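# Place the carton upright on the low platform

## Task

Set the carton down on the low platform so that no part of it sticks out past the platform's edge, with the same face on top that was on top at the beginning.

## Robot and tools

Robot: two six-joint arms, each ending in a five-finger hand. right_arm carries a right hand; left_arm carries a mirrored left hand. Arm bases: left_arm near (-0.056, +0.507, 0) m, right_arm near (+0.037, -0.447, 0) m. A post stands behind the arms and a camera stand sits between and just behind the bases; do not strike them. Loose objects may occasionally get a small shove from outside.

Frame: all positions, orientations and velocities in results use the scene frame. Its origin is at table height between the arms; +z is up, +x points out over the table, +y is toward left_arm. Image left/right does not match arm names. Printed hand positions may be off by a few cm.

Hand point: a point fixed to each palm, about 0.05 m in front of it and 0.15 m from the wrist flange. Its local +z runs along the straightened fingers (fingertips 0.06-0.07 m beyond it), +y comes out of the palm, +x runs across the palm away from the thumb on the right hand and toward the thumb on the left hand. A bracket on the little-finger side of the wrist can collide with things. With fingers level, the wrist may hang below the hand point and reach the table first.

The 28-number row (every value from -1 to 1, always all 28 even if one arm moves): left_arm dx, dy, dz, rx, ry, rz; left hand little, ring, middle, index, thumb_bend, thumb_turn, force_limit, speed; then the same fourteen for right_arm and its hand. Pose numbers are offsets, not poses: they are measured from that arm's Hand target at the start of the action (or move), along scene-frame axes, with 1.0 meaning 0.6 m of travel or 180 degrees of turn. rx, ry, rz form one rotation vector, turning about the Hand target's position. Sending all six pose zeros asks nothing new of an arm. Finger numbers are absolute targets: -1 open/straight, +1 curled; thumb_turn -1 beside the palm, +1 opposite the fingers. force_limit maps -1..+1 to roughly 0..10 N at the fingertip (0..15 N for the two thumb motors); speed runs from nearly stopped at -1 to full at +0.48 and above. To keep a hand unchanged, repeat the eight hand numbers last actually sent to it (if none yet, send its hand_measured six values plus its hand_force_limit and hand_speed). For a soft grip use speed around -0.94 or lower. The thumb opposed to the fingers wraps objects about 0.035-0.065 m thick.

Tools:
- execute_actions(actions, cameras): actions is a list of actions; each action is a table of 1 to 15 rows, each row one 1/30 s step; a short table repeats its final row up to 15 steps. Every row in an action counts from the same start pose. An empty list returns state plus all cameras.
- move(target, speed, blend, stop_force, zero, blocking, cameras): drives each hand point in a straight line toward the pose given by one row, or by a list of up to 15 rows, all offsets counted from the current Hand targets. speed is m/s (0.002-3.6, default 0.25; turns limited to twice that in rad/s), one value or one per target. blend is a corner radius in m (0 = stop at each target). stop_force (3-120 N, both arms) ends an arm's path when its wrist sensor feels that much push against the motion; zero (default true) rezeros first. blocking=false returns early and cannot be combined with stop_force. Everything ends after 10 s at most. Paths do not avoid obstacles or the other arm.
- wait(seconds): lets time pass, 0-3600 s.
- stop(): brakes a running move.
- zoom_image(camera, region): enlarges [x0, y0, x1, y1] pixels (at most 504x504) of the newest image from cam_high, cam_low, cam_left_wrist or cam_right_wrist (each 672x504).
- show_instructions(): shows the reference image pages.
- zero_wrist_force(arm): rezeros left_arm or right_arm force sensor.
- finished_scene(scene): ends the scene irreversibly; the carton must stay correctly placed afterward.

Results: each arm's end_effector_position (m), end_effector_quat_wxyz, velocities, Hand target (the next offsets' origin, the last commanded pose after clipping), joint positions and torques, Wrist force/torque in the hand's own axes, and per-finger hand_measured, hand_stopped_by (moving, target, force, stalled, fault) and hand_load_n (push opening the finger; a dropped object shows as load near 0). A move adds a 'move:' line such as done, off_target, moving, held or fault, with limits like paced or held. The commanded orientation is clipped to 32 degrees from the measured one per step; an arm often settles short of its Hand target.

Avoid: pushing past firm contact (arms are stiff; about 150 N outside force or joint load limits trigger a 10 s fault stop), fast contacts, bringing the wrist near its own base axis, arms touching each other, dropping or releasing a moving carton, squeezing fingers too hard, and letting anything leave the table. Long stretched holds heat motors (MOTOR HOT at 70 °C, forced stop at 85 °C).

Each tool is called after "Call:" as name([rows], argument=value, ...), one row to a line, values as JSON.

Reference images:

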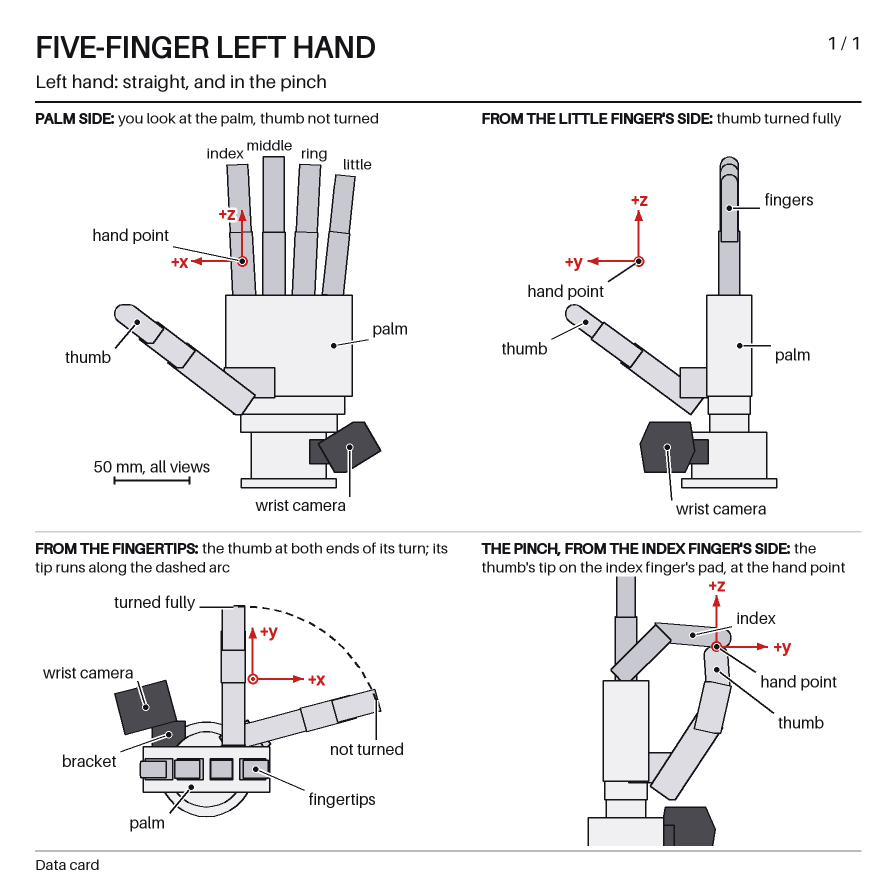

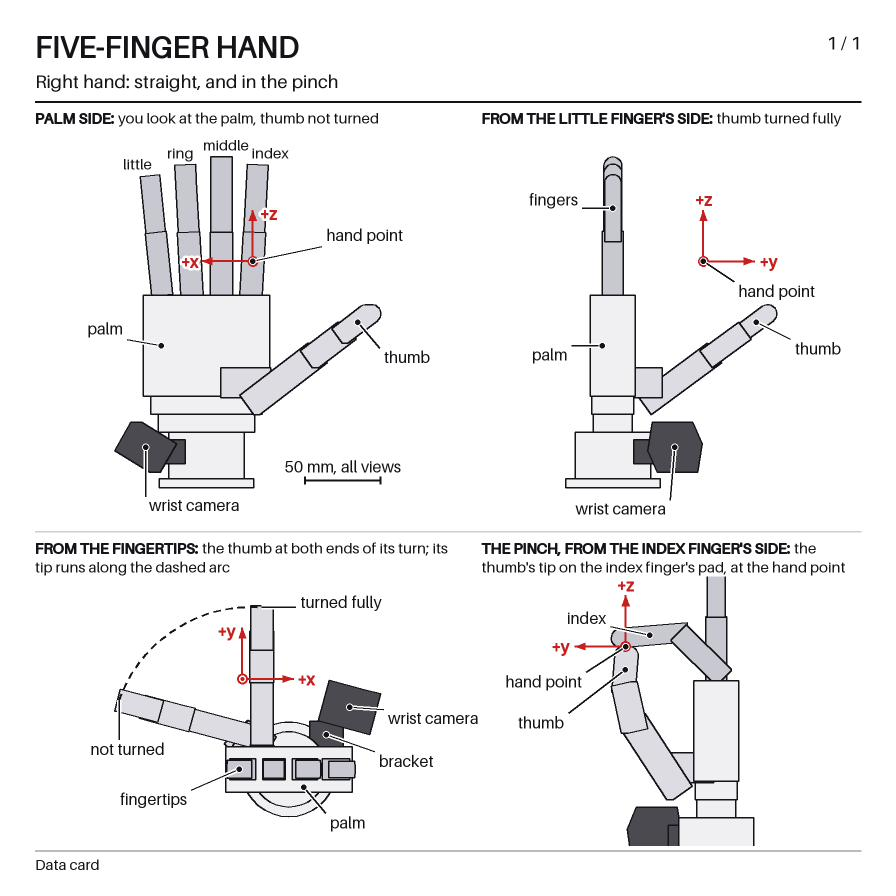

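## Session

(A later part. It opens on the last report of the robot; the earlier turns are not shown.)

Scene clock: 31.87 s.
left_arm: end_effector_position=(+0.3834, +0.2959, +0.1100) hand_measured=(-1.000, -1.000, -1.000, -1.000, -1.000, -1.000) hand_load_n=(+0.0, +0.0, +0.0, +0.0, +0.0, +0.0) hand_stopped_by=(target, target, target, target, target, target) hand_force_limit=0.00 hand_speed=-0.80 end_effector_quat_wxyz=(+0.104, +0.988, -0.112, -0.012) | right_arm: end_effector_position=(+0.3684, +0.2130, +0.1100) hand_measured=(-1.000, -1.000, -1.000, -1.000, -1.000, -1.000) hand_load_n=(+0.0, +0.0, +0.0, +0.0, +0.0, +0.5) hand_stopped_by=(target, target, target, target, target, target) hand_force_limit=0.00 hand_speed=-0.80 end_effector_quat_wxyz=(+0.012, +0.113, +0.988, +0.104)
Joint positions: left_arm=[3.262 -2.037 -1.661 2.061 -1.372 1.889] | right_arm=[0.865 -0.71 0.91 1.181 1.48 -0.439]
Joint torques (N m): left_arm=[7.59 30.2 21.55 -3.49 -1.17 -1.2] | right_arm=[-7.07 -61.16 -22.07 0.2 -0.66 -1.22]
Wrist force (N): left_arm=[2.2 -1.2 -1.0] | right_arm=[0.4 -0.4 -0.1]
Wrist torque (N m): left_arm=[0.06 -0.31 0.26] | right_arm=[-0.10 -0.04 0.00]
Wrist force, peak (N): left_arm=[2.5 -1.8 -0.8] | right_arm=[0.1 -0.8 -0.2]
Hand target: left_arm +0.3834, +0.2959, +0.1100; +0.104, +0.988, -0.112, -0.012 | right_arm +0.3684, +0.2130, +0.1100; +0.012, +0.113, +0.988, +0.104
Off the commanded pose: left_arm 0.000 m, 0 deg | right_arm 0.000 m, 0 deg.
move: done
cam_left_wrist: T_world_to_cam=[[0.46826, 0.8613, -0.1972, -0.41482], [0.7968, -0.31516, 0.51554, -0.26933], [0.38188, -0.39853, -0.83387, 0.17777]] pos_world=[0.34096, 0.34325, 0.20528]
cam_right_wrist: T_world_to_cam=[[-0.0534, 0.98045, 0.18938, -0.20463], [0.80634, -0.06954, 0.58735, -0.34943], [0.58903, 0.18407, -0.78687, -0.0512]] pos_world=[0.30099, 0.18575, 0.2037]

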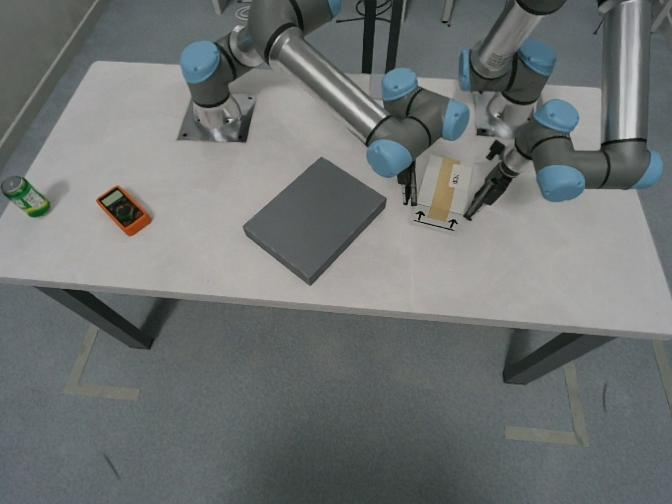

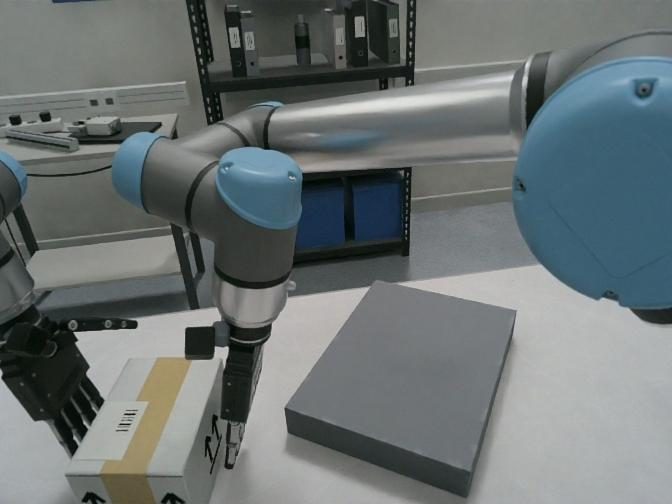

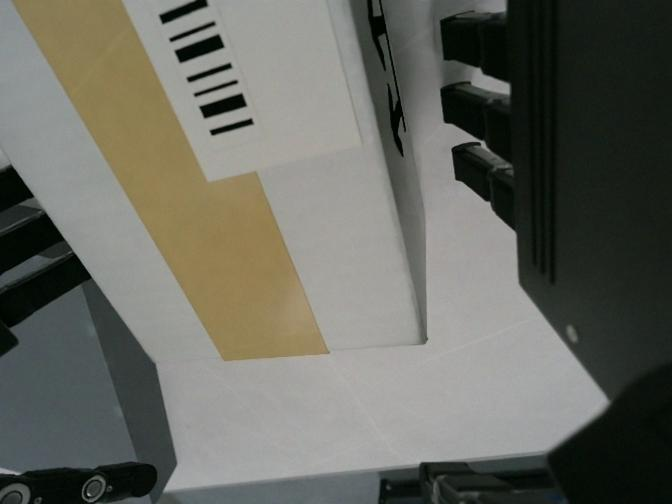

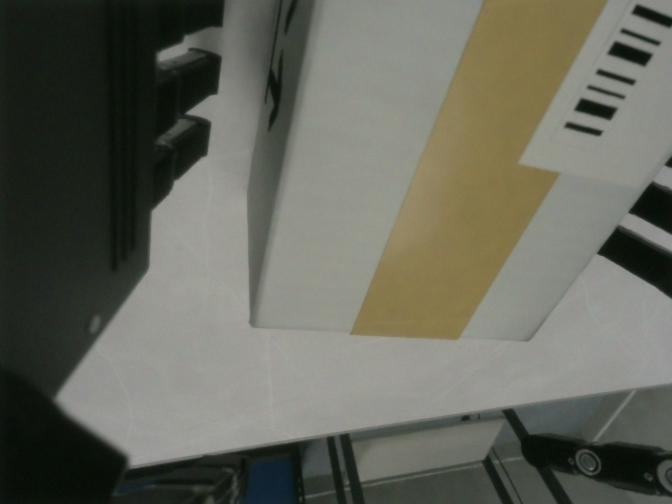

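Call:
execute_actions([
  [[0,0,0,0,0,0, 0.1, 0.1, 0.1, 0.1, -1, -1, -0.3, -0.92, 0,0,0,0,0,0, 0.1, 0.1, 0.1, 0.1, -1, -1, -0.3, -0.92]],
])

Call:
wait(seconds=3, cameras=["all"])

Scene clock: 34.27 s.
left_arm: end_effector_position=(+0.3834, +0.2959, +0.1100) hand_measured=(-0.576, -0.672, -0.726, -0.688, -1.000, -1.000) hand_load_n=(+4.0, +4.0, +3.0, +3.0, +0.0, +0.0) hand_stopped_by=(force, force, force, force, target, target) hand_force_limit=-0.30 hand_speed=-0.92 end_effector_quat_wxyz=(+0.104, +0.988, -0.112, -0.012) | right_arm: end_effector_position=(+0.3685, +0.2130, +0.1100) hand_measured=(-0.620, -0.688, -0.718, -0.672, -1.000, -1.000) hand_load_n=(+4.0, +4.0, +4.0, +3.5, +0.0, +0.0) hand_stopped_by=(force, force, force, force, target, target) hand_force_limit=-0.30 hand_speed=-0.92 end_effector_quat_wxyz=(+0.012, +0.113, +0.988, +0.104)
Joint positions: left_arm=[3.262 -2.037 -1.661 2.061 -1.372 1.889] | right_arm=[0.865 -0.71 0.91 1.181 1.48 -0.439]
Joint torques (N m): left_arm=[-4.79 32.1 19.97 -3.04 5.28 -1.17] | right_arm=[-4.29 -61.1 -21.38 0.44 -0.79 -1.26]
Wrist force (N): left_arm=[2.5 -15.9 -0.3] | right_arm=[0.0 -15.3 0.9]
Wrist torque (N m): left_arm=[0.05 -0.30 0.76] | right_arm=[-0.09 -0.06 -0.50]
Wrist force, peak (N): left_arm=[2.2 -16.1 0.1] | right_arm=[0.0 -15.8 1.5]
Hand target: left_arm +0.3834, +0.2959, +0.1100; +0.104, +0.988, -0.112, -0.012 | right_arm +0.3684, +0.2130, +0.1100; +0.012, +0.113, +0.988, +0.104
Off the commanded pose: left_arm 0.000 m, 0 deg | right_arm 0.000 m, 0 deg.

Scene clock: 37.27 s.
left_arm: end_effector_position=(+0.3834, +0.2959, +0.1100) hand_measured=(-0.576, -0.672, -0.726, -0.688, -1.000, -1.000) hand_load_n=(+4.5, +4.0, +2.5, +3.0, -0.5, +0.0) hand_stopped_by=(force, force, force, force, target, target) hand_force_limit=-0.30 hand_speed=-0.92 end_effector_quat_wxyz=(+0.104, +0.988, -0.112, -0.012) | right_arm: end_effector_position=(+0.3685, +0.2130, +0.1100) hand_measured=(-0.620, -0.688, -0.718, -0.672, -1.000, -1.000) hand_load_n=(+4.0, +4.5, +3.5, +3.5, +0.0, +0.0) hand_stopped_by=(force, force, force, force, target, target) hand_force_limit=-0.30 hand_speed=-0.92 end_effector_quat_wxyz=(+0.012, +0.113, +0.988, +0.104)
Joint positions: left_arm=[3.262 -2.037 -1.661 2.061 -1.372 1.889] | right_arm=[0.865 -0.71 0.91 1.181 1.48 -0.439]
Joint torques (N m): left_arm=[-14.38 40.69 13.55 -2.56 5.34 -0.71] | right_arm=[6.94 -61.28 -20.56 -2.47 -0.86 -0.91]
Wrist force (N): left_arm=[2.3 -15.8 0.6] | right_arm=[0.1 -15.9 1.5]
Wrist torque (N m): left_arm=[0.09 -0.27 0.75] | right_arm=[-0.12 -0.05 -0.50]
Wrist force, peak (N): left_arm=[2.2 -16.2 0.2] | right_arm=[0.1 -15.9 1.4]
Hand target: left_arm +0.3834, +0.2959, +0.1100; +0.104, +0.988, -0.112, -0.012 | right_arm +0.3684, +0.2130, +0.1100; +0.012, +0.113, +0.988, +0.104
Off the commanded pose: left_arm 0.000 m, 0 deg | right_arm 0.000 m, 0 deg.
wait: 3.00 s; at rest by 0.17 s
cam_left_wrist: T_world_to_cam=[[0.46825, 0.86131, -0.19721, -0.41482], [0.79681, -0.31515, 0.51553, -0.26934], [0.38188, -0.39854, -0.83387, 0.17777]] pos_world=[0.34096, 0.34325, 0.20528]
cam_right_wrist: T_world_to_cam=[[-0.0534, 0.98045, 0.18938, -0.20463], [0.80634, -0.06954, 0.58735, -0.34943], [0.58903, 0.18407, -0.78687, -0.0512]] pos_world=[0.30099, 0.18575, 0.2037]

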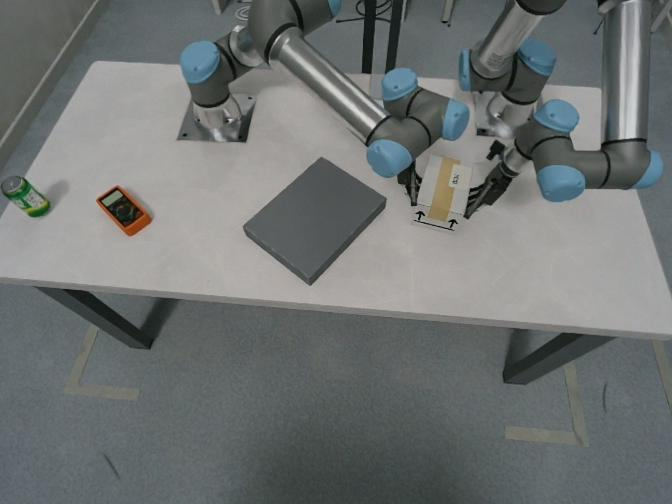

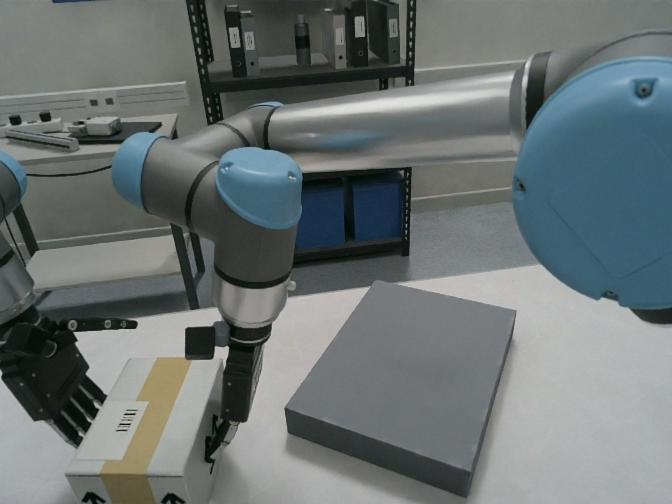

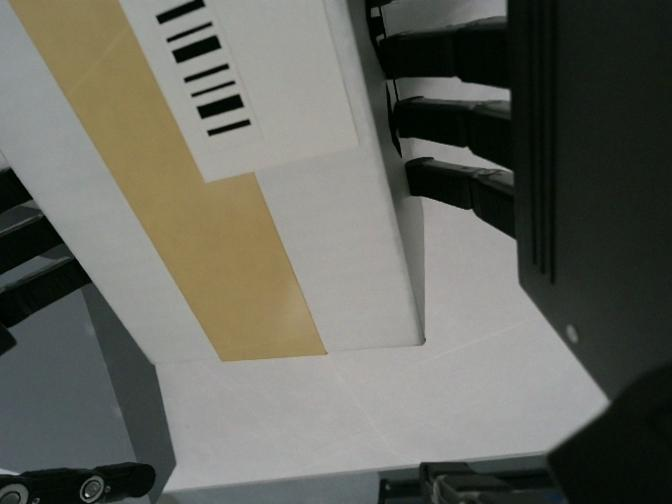

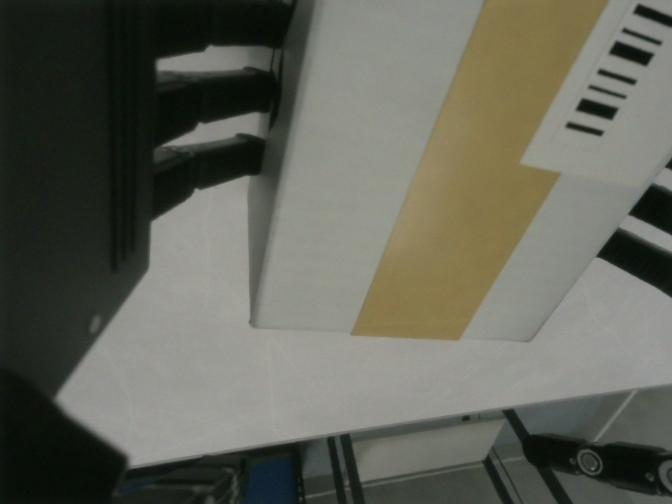

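Call:
execute_actions([
  [[0,0,0,0,0,0, 0.2, 0.2, 0.2, 0.2, -1, -1, 0.2, -0.94, 0,0,0,0,0,0, 0.2, 0.2, 0.2, 0.2, -1, -1, 0.2, -0.94]],
])

Call:
wait(seconds=1)

Scene clock: 38.17 s.
left_arm: end_effector_position=(+0.3834, +0.2959, +0.1100) hand_measured=(-0.554, -0.658, -0.704, -0.662, -1.000, -1.000) hand_load_n=(+6.0, +5.5, +5.5, +6.5, +0.0, +0.0) hand_stopped_by=(force, force, force, force, target, target) hand_force_limit=0.20 hand_speed=-0.94 end_effector_quat_wxyz=(+0.104, +0.988, -0.112, -0.012) | right_arm: end_effector_position=(+0.3685, +0.2129, +0.1100) hand_measured=(-0.604, -0.672, -0.698, -0.652, -1.000, -1.000) hand_load_n=(+6.5, +6.5, +6.5, +6.0, +0.0, +0.0) hand_stopped_by=(force, force, force, force, target, target) hand_force_limit=0.20 hand_speed=-0.94 end_effector_quat_wxyz=(+0.012, +0.113, +0.988, +0.104)
Joint positions: left_arm=[3.262 -2.037 -1.661 2.061 -1.372 1.889] | right_arm=[0.865 -0.71 0.91 1.181 1.48 -0.439]
Joint torques (N m): left_arm=[-14.29 43.33 12.37 -4.9 5.41 -0.68] | right_arm=[10.06 -60.55 -19.74 -2.46 -3.57 -0.86]
Wrist force (N): left_arm=[2.9 -26.3 -2.4] | right_arm=[0.3 -26.3 -1.2]
Wrist torque (N m): left_arm=[0.44 -0.32 1.03] | right_arm=[0.25 0.00 -0.80]
Wrist force, peak (N): left_arm=[2.8 -26.7 -2.0] | right_arm=[0.6 -26.6 -0.2]
Hand target: left_arm +0.3834, +0.2959, +0.1100; +0.104, +0.988, -0.112, -0.012 | right_arm +0.3684, +0.2130, +0.1100; +0.012, +0.113, +0.988, +0.104
Off the commanded pose: left_arm 0.000 m, 0 deg | right_arm 0.000 m, 0 deg.

Scene clock: 39.17 s.
left_arm: end_effector_position=(+0.3834, +0.2959, +0.1100) hand_measured=(-0.554, -0.658, -0.704, -0.662, -1.000, -1.000) hand_load_n=(+6.0, +5.5, +5.5, +6.0, +0.0, +0.0) hand_stopped_by=(force, force, force, force, target, target) hand_force_limit=0.20 hand_speed=-0.94 end_effector_quat_wxyz=(+0.104, +0.988, -0.112, -0.012) | right_arm: end_effector_position=(+0.3684, +0.2130, +0.1100) hand_measured=(-0.604, -0.672, -0.698, -0.652, -1.000, -1.000) hand_load_n=(+6.5, +6.5, +6.5, +6.5, +0.0, +0.0) hand_stopped_by=(force, force, force, force, target, target) hand_force_limit=0.20 hand_speed=-0.94 end_effector_quat_wxyz=(+0.012, +0.113, +0.988, +0.104)
Joint positions: left_arm=[3.262 -2.037 -1.661 2.061 -1.372 1.889] | right_arm=[0.865 -0.71 0.91 1.181 1.48 -0.439]
Joint torques (N m): left_arm=[-14.39 45.27 10.36 -5.22 5.33 -0.6] | right_arm=[10.54 -60.98 -18.53 -2.45 -3.99 -0.66]
Wrist force (N): left_arm=[2.9 -26.4 -1.6] | right_arm=[0.4 -26.5 -0.3]
Wrist torque (N m): left_arm=[0.47 -0.34 1.03] | right_arm=[0.25 -0.01 -0.80]
Wrist force, peak (N): left_arm=[3.1 -26.5 -2.5] | right_arm=[0.7 -26.6 -0.4]
Hand target: left_arm +0.3834, +0.2959, +0.1100; +0.104, +0.988, -0.112, -0.012 | right_arm +0.3684, +0.2130, +0.1100; +0.012, +0.113, +0.988, +0.104
Off the commanded pose: left_arm 0.000 m, 0 deg | right_arm 0.000 m, 0 deg.
wait: 1.00 s; at rest by 0.17 s

Call:
move(target=[0,0,0.02, 0,0,0, 0.2, 0.2, 0.2, 0.2, -1, -1, 0.2, -0.94, 0,0,0.02, 0,0,0, 0.2, 0.2, 0.2, 0.2, -1, -1, 0.2, -0.94], speed=0.02, cameras=["all"])

Scene clock: 40.13 s.
left_arm: end_effector_position=(+0.3834, +0.2959, +0.1222) hand_measured=(-0.554, -0.658, -0.704, -0.662, -1.000, -1.000) hand_load_n=(+6.0, +5.0, +6.0, +6.0, +0.0, +0.0) hand_stopped_by=(force, force, force, force, target, target) hand_force_limit=0.20 hand_speed=-0.94 end_effector_quat_wxyz=(+0.104, +0.988, -0.112, -0.012) | right_arm: end_effector_position=(+0.3684, +0.2130, +0.1222) hand_measured=(-0.604, -0.672, -0.698, -0.652, -1.000, -1.000) hand_load_n=(+6.5, +6.5, +6.5, +6.5, +0.0, +0.0) hand_stopped_by=(force, force, force, force, target, target) hand_force_limit=0.20 hand_speed=-0.94 end_effector_quat_wxyz=(+0.012, +0.113, +0.988, +0.104) end_effector_velocity=(+0.000, +0.001, -0.001) end_effector_angular_velocity=(+0.003, -0.001, +0.000)
Joint positions: left_arm=[3.262 -2.022 -1.648 2.034 -1.372 1.889] | right_arm=[0.865 -0.716 0.891 1.207 1.48 -0.439]
Joint velocities: left_arm=[within noise] | right_arm=[0 0.001 0.001 -0.005 -0.001 0]
Joint torques (N m): left_arm=[-13.68 28.25 7.05 -2.81 5.8 -0.62] | right_arm=[10.83 -52.61 -19.02 -5.7 -3.81 -0.49]
Wrist force (N): left_arm=[2.5 -26.5 -1.5] | right_arm=[0.1 -26.4 0.0]
Wrist torque (N m): left_arm=[0.45 -0.35 1.02] | right_arm=[0.25 -0.02 -0.79]
Wrist force, peak (N): left_arm=[2.6 -26.6 -2.8] | right_arm=[0.0 -26.7 -0.3]
Hand target: left_arm +0.3834, +0.2959, +0.1220; +0.104, +0.988, -0.112, -0.012 | right_arm +0.3684, +0.2130, +0.1220; +0.012, +0.113, +0.988, +0.104
Off the commanded pose: left_arm 0.000 m, 0 deg | right_arm 0.000 m, 0 deg.
move: done
cam_left_wrist: T_world_to_cam=[[0.46828, 0.86132, -0.19709, -0.41245], [0.79671, -0.31516, 0.51568, -0.27562], [0.38205, -0.3985, -0.8338, 0.18786]] pos_world=[0.34096, 0.34325, 0.21749]
cam_right_wrist: T_world_to_cam=[[-0.05348, 0.98043, 0.18946, -0.20693], [0.80631, -0.06953, 0.58739, -0.3566], [0.58907, 0.18418, -0.78681, -0.04164]] pos_world=[0.30099, 0.18575, 0.2159]

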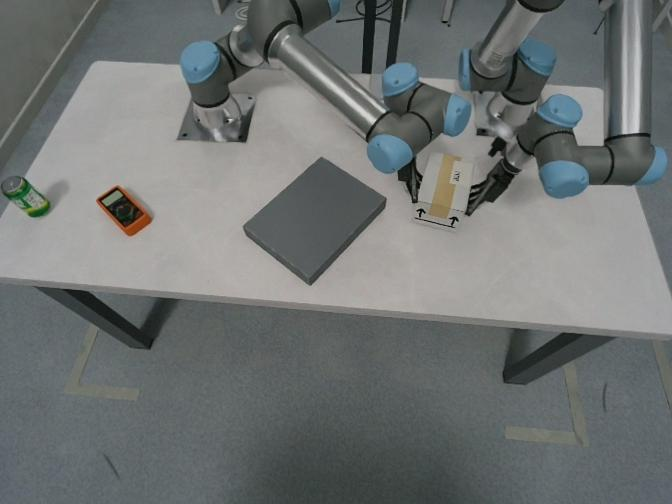

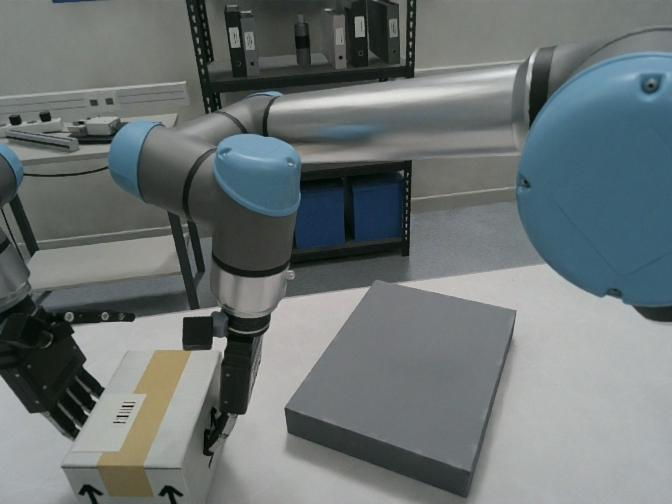

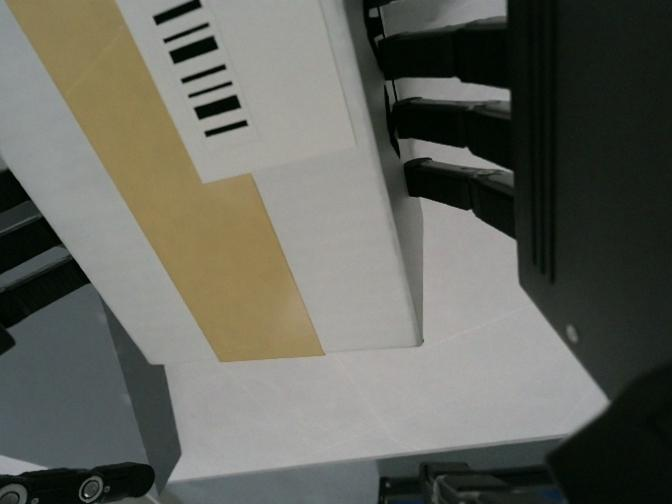

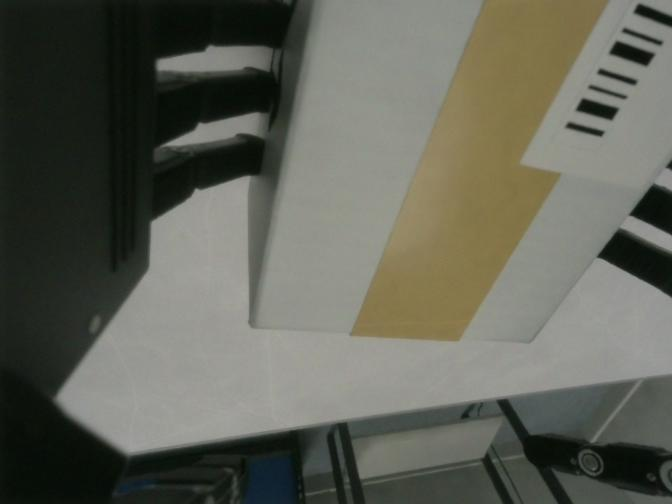

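Call:
move(target=[0,0,0.1, 0,0,0, 0.2, 0.2, 0.2, 0.2, -1, -1, 0.2, -0.94, 0,0,0.1, 0,0,0, 0.2, 0.2, 0.2, 0.2, -1, -1, 0.2, -0.94], speed=0.04)

Scene clock: 42.37 s.
left_arm: end_effector_position=(+0.3834, +0.2959, +0.1821) hand_measured=(-0.554, -0.658, -0.704, -0.662, -1.000, -1.000) hand_load_n=(+6.5, +5.5, +6.0, +6.5, +0.0, +0.0) hand_stopped_by=(force, force, force, force, target, target) hand_force_limit=0.20 hand_speed=-0.94 end_effector_quat_wxyz=(+0.104, +0.988, -0.112, -0.012) | right_arm: end_effector_position=(+0.3684, +0.2130, +0.1822) hand_measured=(-0.604, -0.672, -0.698, -0.652, -1.000, -1.000) hand_load_n=(+7.0, +6.5, +6.5, +6.5, -0.5, +0.0) hand_stopped_by=(force, force, force, force, target, target) hand_force_limit=0.20 hand_speed=-0.94 end_effector_quat_wxyz=(+0.012, +0.113, +0.988, +0.104)
Joint positions: left_arm=[3.262 -1.96 -1.57 1.894 -1.372 1.889] | right_arm=[0.865 -0.737 0.774 1.344 1.48 -0.439]
Joint torques (N m): left_arm=[-14.34 28.98 9.13 -2.96 7.59 -1.05] | right_arm=[8.1 -45.76 -17.35 -6.01 -3.7 -0.51]
Wrist force (N): left_arm=[2.5 -27.1 -2.6] | right_arm=[0.0 -27.1 -1.2]
Wrist torque (N m): left_arm=[0.50 -0.33 1.05] | right_arm=[0.30 0.02 -0.84]
Wrist force, peak (N): left_arm=[2.5 -27.3 -3.2] | right_arm=[0.3 -27.4 -0.4]
Hand target: left_arm +0.3834, +0.2959, +0.1820; +0.104, +0.988, -0.112, -0.012 | right_arm +0.3684, +0.2130, +0.1820; +0.012, +0.113, +0.988, +0.104
Off the commanded pose: left_arm 0.000 m, 0 deg | right_arm 0.000 m, 0 deg.
move: done

Call:
move(target=[0.0283,-0.1117,0, 0,0,0, 0.2, 0.2, 0.2, 0.2, -1, -1, 0.2, -0.94, 0.0283,-0.1117,0, 0,0,0, 0.2, 0.2, 0.2, 0.2, -1, -1, 0.2, -0.94], speed=0.06)

Scene clock: 44.10 s.
left_arm: end_effector_position=(+0.4003, +0.2289, +0.1820) hand_measured=(-0.554, -0.658, -0.704, -0.662, -1.000, -1.000) hand_load_n=(+6.5, +5.5, +6.0, +6.5, +0.0, +0.0) hand_stopped_by=(force, force, force, force, target, target) hand_force_limit=0.20 hand_speed=-0.94 end_effector_quat_wxyz=(+0.104, +0.988, -0.112, -0.012) | right_arm: end_effector_position=(+0.3855, +0.1460, +0.1822) hand_measured=(-0.604, -0.672, -0.698, -0.652, -1.000, -1.000) hand_load_n=(+7.0, +6.5, +6.5, +6.5, +0.0, +0.0) hand_stopped_by=(force, force, force, force, target, target) hand_force_limit=0.20 hand_speed=-0.94 end_effector_quat_wxyz=(+0.012, +0.113, +0.988, +0.104)
Joint positions: left_arm=[3.11 -2.038 -1.446 1.879 -1.365 1.734] | right_arm=[0.767 -0.891 1.045 1.236 1.462 -0.535]
Joint torques (N m): left_arm=[-10.71 47.57 14.23 -2.24 6.12 0.42] | right_arm=[8.23 -37.97 -19.35 -2.2 -2.88 1.07]
Wrist force (N): left_arm=[3.0 -27.1 -2.8] | right_arm=[0.4 -27.0 -1.4]
Wrist torque (N m): left_arm=[0.54 -0.33 1.00] | right_arm=[0.32 0.00 -0.84]
Wrist force, peak (N): left_arm=[3.0 -27.9 -2.4] | right_arm=[-0.2 -27.7 -1.3]
Hand target: left_arm +0.4003, +0.2289, +0.1820; +0.104, +0.988, -0.112, -0.012 | right_arm +0.3854, +0.1459, +0.1820; +0.012, +0.113, +0.988, +0.104
Off the commanded pose: left_arm 0.000 m, 0 deg | right_arm 0.000 m, 0 deg.
move: done

Call:
move(target=[0.0667,-0.2667,0, 0,0,0, 0.2, 0.2, 0.2, 0.2, -1, -1, 0.2, -0.94, 0.0667,-0.2667,0, 0,0,0, 0.2, 0.2, 0.2, 0.2, -1, -1, 0.2, -0.94], speed=0.08, cameras=["all"])

Scene clock: 46.77 s.
left_arm: end_effector_position=(+0.4403, +0.0689, +0.1819) hand_measured=(-0.554, -0.658, -0.704, -0.662, -1.000, -1.000) hand_load_n=(+6.5, +6.0, +6.0, +6.5, +0.0, +0.0) hand_stopped_by=(force, force, force, force, target, target) hand_force_limit=0.20 hand_speed=-0.94 end_effector_quat_wxyz=(+0.104, +0.988, -0.112, -0.012) | right_arm: end_effector_position=(+0.4254, -0.0140, +0.1821) hand_measured=(-0.604, -0.672, -0.698, -0.652, -1.000, -1.000) hand_load_n=(+7.0, +7.5, +7.0, +6.5, +0.0, +0.0) hand_stopped_by=(force, force, force, force, target, target) hand_force_limit=0.20 hand_speed=-0.94 end_effector_quat_wxyz=(+0.012, +0.113, +0.988, +0.104)
Joint positions: left_arm=[2.823 -2.307 -0.991 1.754 -1.364 1.44] | right_arm=[0.465 -1.143 1.455 1.119 1.414 -0.837]
Joint torques (N m): left_arm=[-12.24 51.26 26.78 -0.85 6.92 -0.05] | right_arm=[0.8 -25.17 -19.41 -0.56 -4.28 -0.72]
Wrist force (N): left_arm=[2.2 -27.6 -2.7] | right_arm=[0.1 -27.3 -1.3]
Wrist torque (N m): left_arm=[0.52 -0.26 1.00] | right_arm=[0.34 0.01 -0.85]
Wrist force, peak (N): left_arm=[2.7 -28.1 -2.5] | right_arm=[-0.1 -28.8 -0.8]
Hand target: left_arm +0.4404, +0.0689, +0.1820; +0.104, +0.988, -0.112, -0.012 | right_arm +0.4254, -0.0141, +0.1820; +0.012, +0.113, +0.988, +0.104
Off the commanded pose: left_arm 0.000 m, 0 deg | right_arm 0.000 m, 0 deg.
move: done
cam_left_wrist: T_world_to_cam=[[0.46833, 0.86127, -0.19719, -0.23183], [0.79682, -0.31527, 0.51544, -0.42338], [0.38177, -0.39852, -0.83393, 0.12564]] pos_world=[0.39796, 0.11625, 0.27728]
cam_right_wrist: T_world_to_cam=[[-0.05339, 0.9804, 0.18967, 0.00724], [0.80624, -0.06974, 0.58746, -0.45353], [0.58917, 0.18428, -0.78672, 0.01366]] pos_world=[0.35799, -0.04125, 0.2758]

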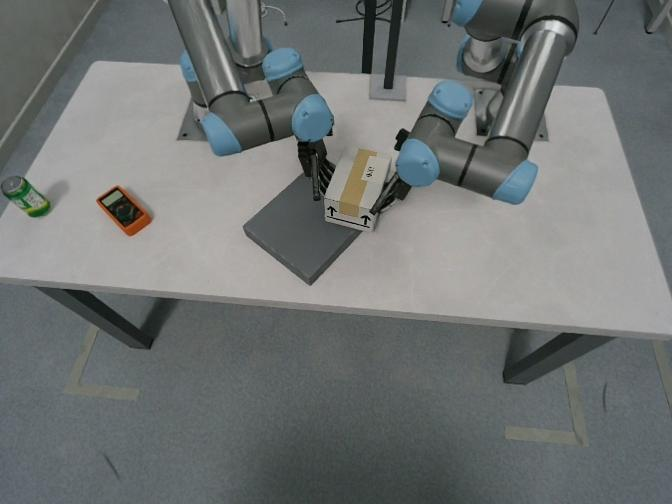

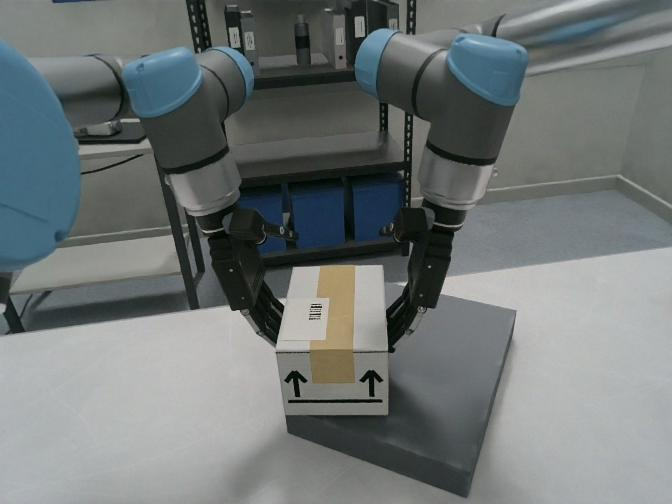

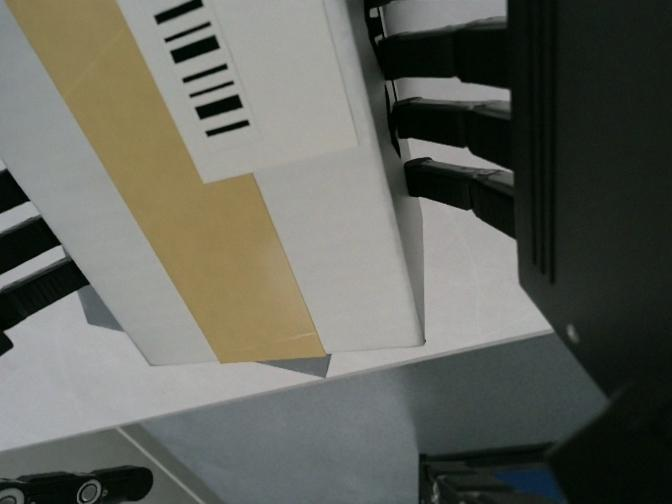

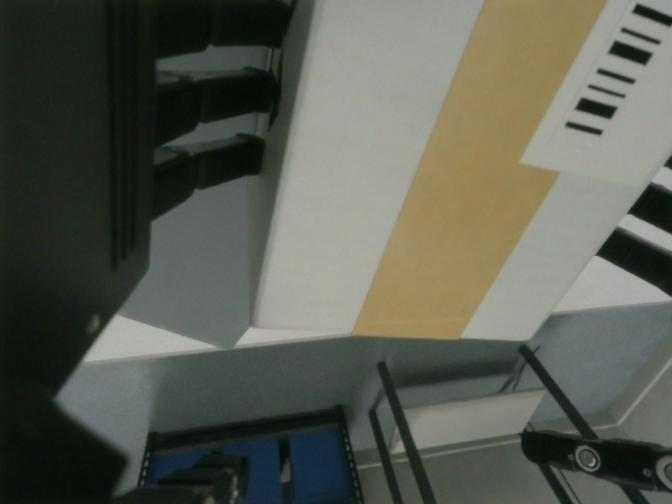

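Call:
zoom_image(camera="cam_high", region=[230, 130, 430, 290])

Call:
zoom_image(camera="cam_low", region=[220, 240, 520, 504])

Scaled by 2.520 from the camera's image (finer frame: 960x720).

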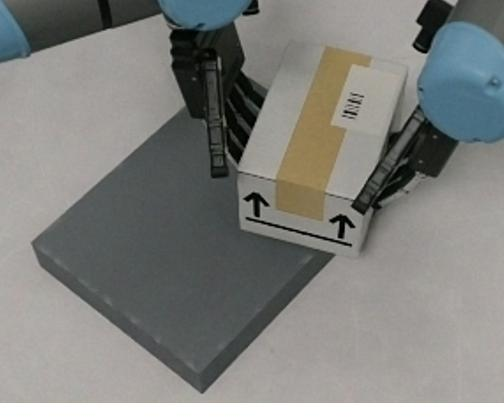

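Scaled by 1.680 from the camera's image (finer frame: 960x720).

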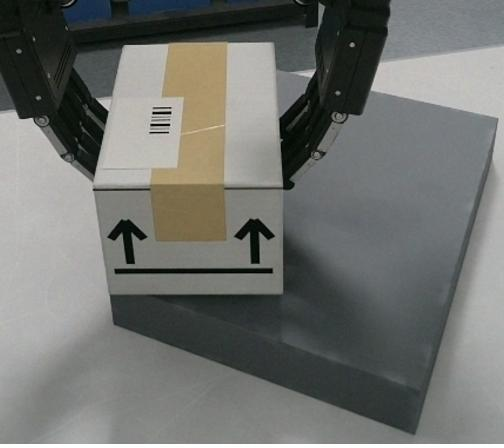

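Call:
move(target=[0.0467,-0.18,0, 0,0,0, 0.2, 0.2, 0.2, 0.2, -1, -1, 0.2, -0.94, 0.0467,-0.18,0, 0,0,0, 0.2, 0.2, 0.2, 0.2, -1, -1, 0.2, -0.94], speed=0.08, cameras=["all"])

Scene clock: 49.40 s.
left_arm: end_effector_position=(+0.4683, -0.0391, +0.1819) hand_measured=(-0.554, -0.658, -0.704, -0.662, -1.000, -1.000) hand_load_n=(+6.5, +5.5, +6.0, +6.5, +0.0, +0.0) hand_stopped_by=(force, force, force, force, target, target) hand_force_limit=0.20 hand_speed=-0.94 end_effector_quat_wxyz=(+0.104, +0.988, -0.112, -0.012) | right_arm: end_effector_position=(+0.4534, -0.1220, +0.1821) hand_measured=(-0.604, -0.672, -0.698, -0.652, -1.000, -1.000) hand_load_n=(+7.0, +7.0, +7.0, +6.5, -0.5, +0.0) hand_stopped_by=(force, force, force, force, target, target) hand_force_limit=0.20 hand_speed=-0.94 end_effector_quat_wxyz=(+0.012, +0.113, +0.988, +0.104)
Joint positions: left_arm=[2.682 -2.642 -0.364 1.491 -1.369 1.297] | right_arm=[0.204 -1.243 1.611 1.109 1.384 -1.099]
Joint torques (N m): left_arm=[-9.49 60.76 27.34 -0.45 7.76 -0.45] | right_arm=[0.3 -19.21 -23.94 -1.02 -5.87 -0.97]
Wrist force (N): left_arm=[2.0 -27.9 -1.8] | right_arm=[0.0 -28.0 -0.5]
Wrist torque (N m): left_arm=[0.54 -0.29 1.02] | right_arm=[0.32 -0.01 -0.87]
Wrist force, peak (N): left_arm=[2.2 -28.0 -2.0] | right_arm=[0.6 -28.6 -0.7]
Hand target: left_arm +0.4684, -0.0391, +0.1820; +0.104, +0.988, -0.112, -0.012 | right_arm +0.4535, -0.1221, +0.1820; +0.012, +0.113, +0.988, +0.104
Off the commanded pose: left_arm 0.000 m, 0 deg | right_arm 0.000 m, 0 deg.
move: done
cam_left_wrist: T_world_to_cam=[[0.4684, 0.86124, -0.19714, -0.15196], [0.79678, -0.31535, 0.51545, -0.47972], [0.38177, -0.39852, -0.83393, 0.07191]] pos_world=[0.42596, 0.00825, 0.27728]
cam_right_wrist: T_world_to_cam=[[-0.05338, 0.98042, 0.18953, 0.11467], [0.80632, -0.06965, 0.58737, -0.48348], [0.58907, 0.18418, -0.78681, 0.0171]] pos_world=[0.38589, -0.14925, 0.2757]

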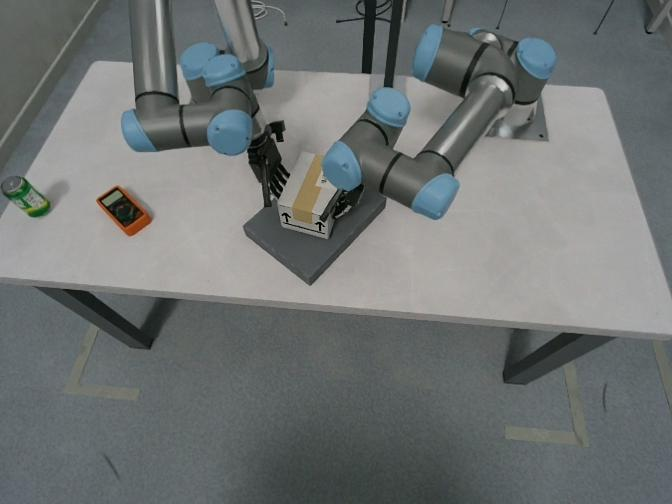

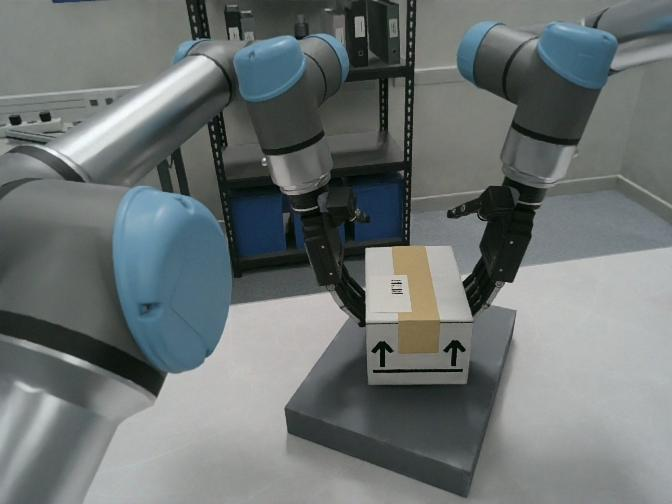

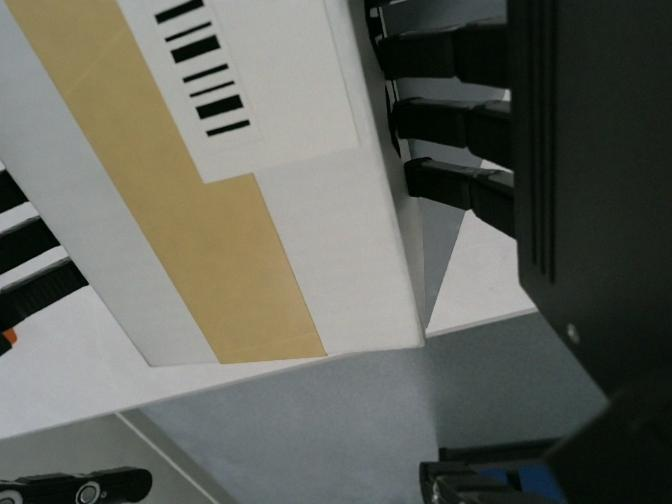

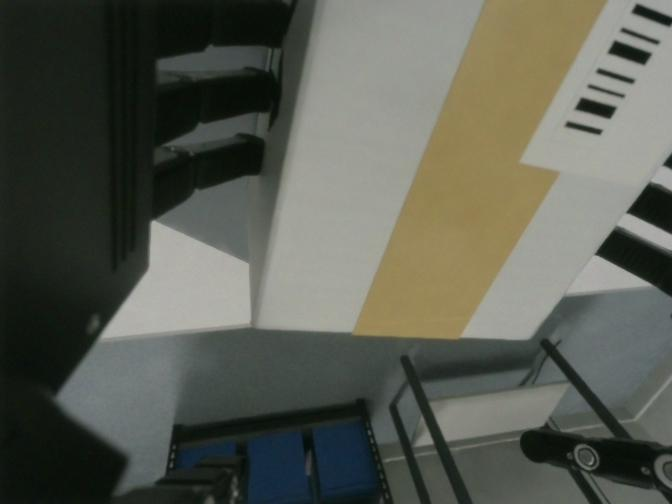

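Call:
zoom_image(camera="cam_high", region=[230, 130, 400, 290])

Call:
zoom_image(camera="cam_low", region=[270, 230, 530, 504])

Scaled by 2.965 from the camera's image (finer frame: 960x720).

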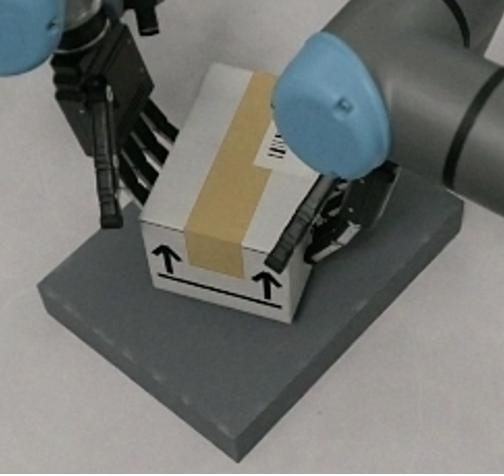

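Scaled by 1.839 from the camera's image (finer frame: 960x720).

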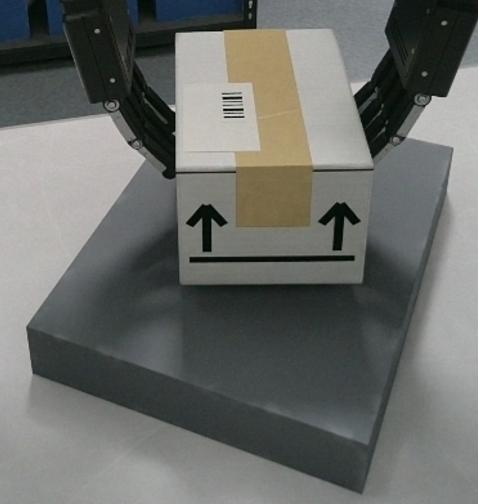

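Call:
move(target=[0,0,-0.0283, 0,0,0, 0.2, 0.2, 0.2, 0.2, -1, -1, 0.2, -0.94, 0,0,-0.0283, 0,0,0, 0.2, 0.2, 0.2, 0.2, -1, -1, 0.2, -0.94], speed=0.03)

Call:
move(target=[0,0,-0.03, 0,0,0, 0.2, 0.2, 0.2, 0.2, -1, -1, 0.2, -0.94, 0,0,-0.03, 0,0,0, 0.2, 0.2, 0.2, 0.2, -1, -1, 0.2, -0.94], speed=0.005, stop_force=3, cameras=["cam_high", "cam_low"])

Scene clock: 51.10 s.
left_arm: end_effector_position=(+0.4684, -0.0391, +0.1650) hand_measured=(-0.554, -0.658, -0.704, -0.662, -1.000, -1.000) hand_load_n=(+6.5, +6.0, +6.0, +6.5, +0.0, +0.0) hand_stopped_by=(force, force, force, force, target, target) hand_force_limit=0.20 hand_speed=-0.94 end_effector_quat_wxyz=(+0.104, +0.988, -0.112, -0.012) | right_arm: end_effector_position=(+0.4534, -0.1221, +0.1649) hand_measured=(-0.604, -0.672, -0.698, -0.652, -1.000, -1.000) hand_load_n=(+7.0, +7.0, +7.0, +6.5, +0.0, +0.0) hand_stopped_by=(force, force, force, force, target, target) hand_force_limit=0.20 hand_speed=-0.94 end_effector_quat_wxyz=(+0.011, +0.113, +0.988, +0.104) end_effector_velocity=(+0.000, +0.000, +0.001) end_effector_angular_velocity=(-0.001, +0.001, +0.000)
Joint positions: left_arm=[2.682 -2.63 -0.43 1.545 -1.369 1.297] | right_arm=[0.204 -1.228 1.637 1.068 1.384 -1.099]
Joint velocities: left_arm=[within noise] | right_arm=[0 -0.001 -0.002 0.005 0.001 0]
Joint torques (N m): left_arm=[-10.03 65.91 27.76 -1.92 6.85 0.35] | right_arm=[0.25 -45.12 -26.97 0.9 -5.52 -0.96]
Wrist force (N): left_arm=[1.9 -27.1 -2.5] | right_arm=[-0.2 -26.9 -1.2]
Wrist torque (N m): left_arm=[0.54 -0.29 0.99] | right_arm=[0.37 -0.03 -0.84]
Wrist force, peak (N): left_arm=[1.8 -28.1 -1.8] | right_arm=[-0.3 -28.1 -0.5]
Hand target: left_arm +0.4684, -0.0391, +0.1650; +0.104, +0.988, -0.112, -0.012 | right_arm +0.4535, -0.1221, +0.1651; +0.012, +0.113, +0.988, +0.104
Off the commanded pose: left_arm 0.000 m, 0 deg | right_arm 0.000 m, 0 deg.
move: done

Scene clock: 53.80 s.
left_arm: end_effector_position=(+0.4684, -0.0391, +0.1581) hand_measured=(-0.554, -0.658, -0.704, -0.662, -1.000, -1.000) hand_load_n=(+6.0, +5.0, +5.5, +6.0, +0.0, +0.0) hand_stopped_by=(force, force, force, force, target, target) hand_force_limit=0.20 hand_speed=-0.94 end_effector_quat_wxyz=(+0.104, +0.988, -0.112, -0.012) | right_arm: end_effector_position=(+0.4535, -0.1221, +0.1573) hand_measured=(-0.604, -0.672, -0.698, -0.652, -1.000, -1.000) hand_load_n=(+7.0, +7.0, +6.5, +7.0, +0.0, +0.5) hand_stopped_by=(force, force, force, force, target, target) hand_force_limit=0.20 hand_speed=-0.94 end_effector_quat_wxyz=(+0.012, +0.113, +0.988, +0.104)
Joint positions: left_arm=[2.682 -2.628 -0.453 1.565 -1.369 1.297] | right_arm=[0.204 -1.22 1.648 1.05 1.384 -1.099]
Joint torques (N m): left_arm=[-9.42 52.13 26.02 -1.51 7.41 0.17] | right_arm=[2.18 -44.27 -26.09 0.37 -6.64 -0.03]
Wrist force (N): left_arm=[1.8 -27.2 -5.2] | right_arm=[1.1 -28.2 -2.4]
Wrist torque (N m): left_arm=[0.70 -0.38 0.98] | right_arm=[0.56 0.02 -0.86]
Wrist force, peak (N): left_arm=[1.7 -27.6 -5.5] | right_arm=[0.0 -30.8 -6.7]
Hand target: left_arm +0.4684, -0.0391, +0.1581; +0.104, +0.988, -0.112, -0.012 (not the last commanded pose) | right_arm +0.4535, -0.1221, +0.1573; +0.012, +0.113, +0.988, +0.104 (not the last commanded pose)
Off the commanded pose: left_arm 0.011 m, 0 deg | right_arm 0.010 m, 0 deg.
move: contact (left_arm, right_arm)

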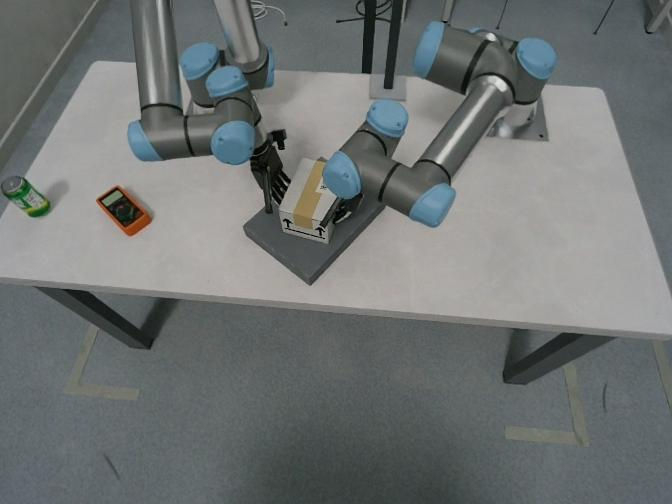

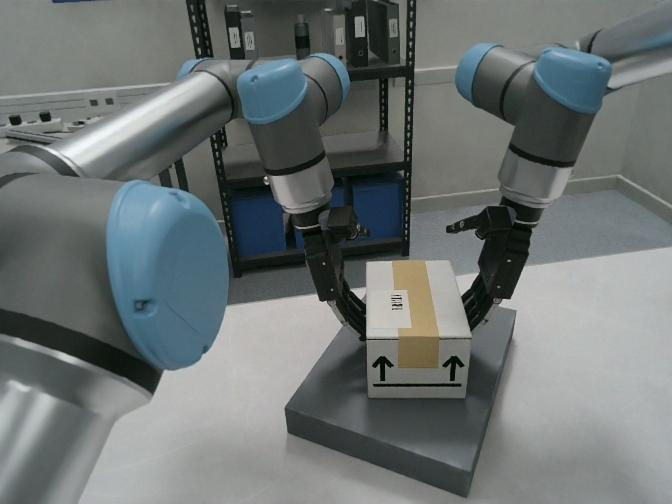

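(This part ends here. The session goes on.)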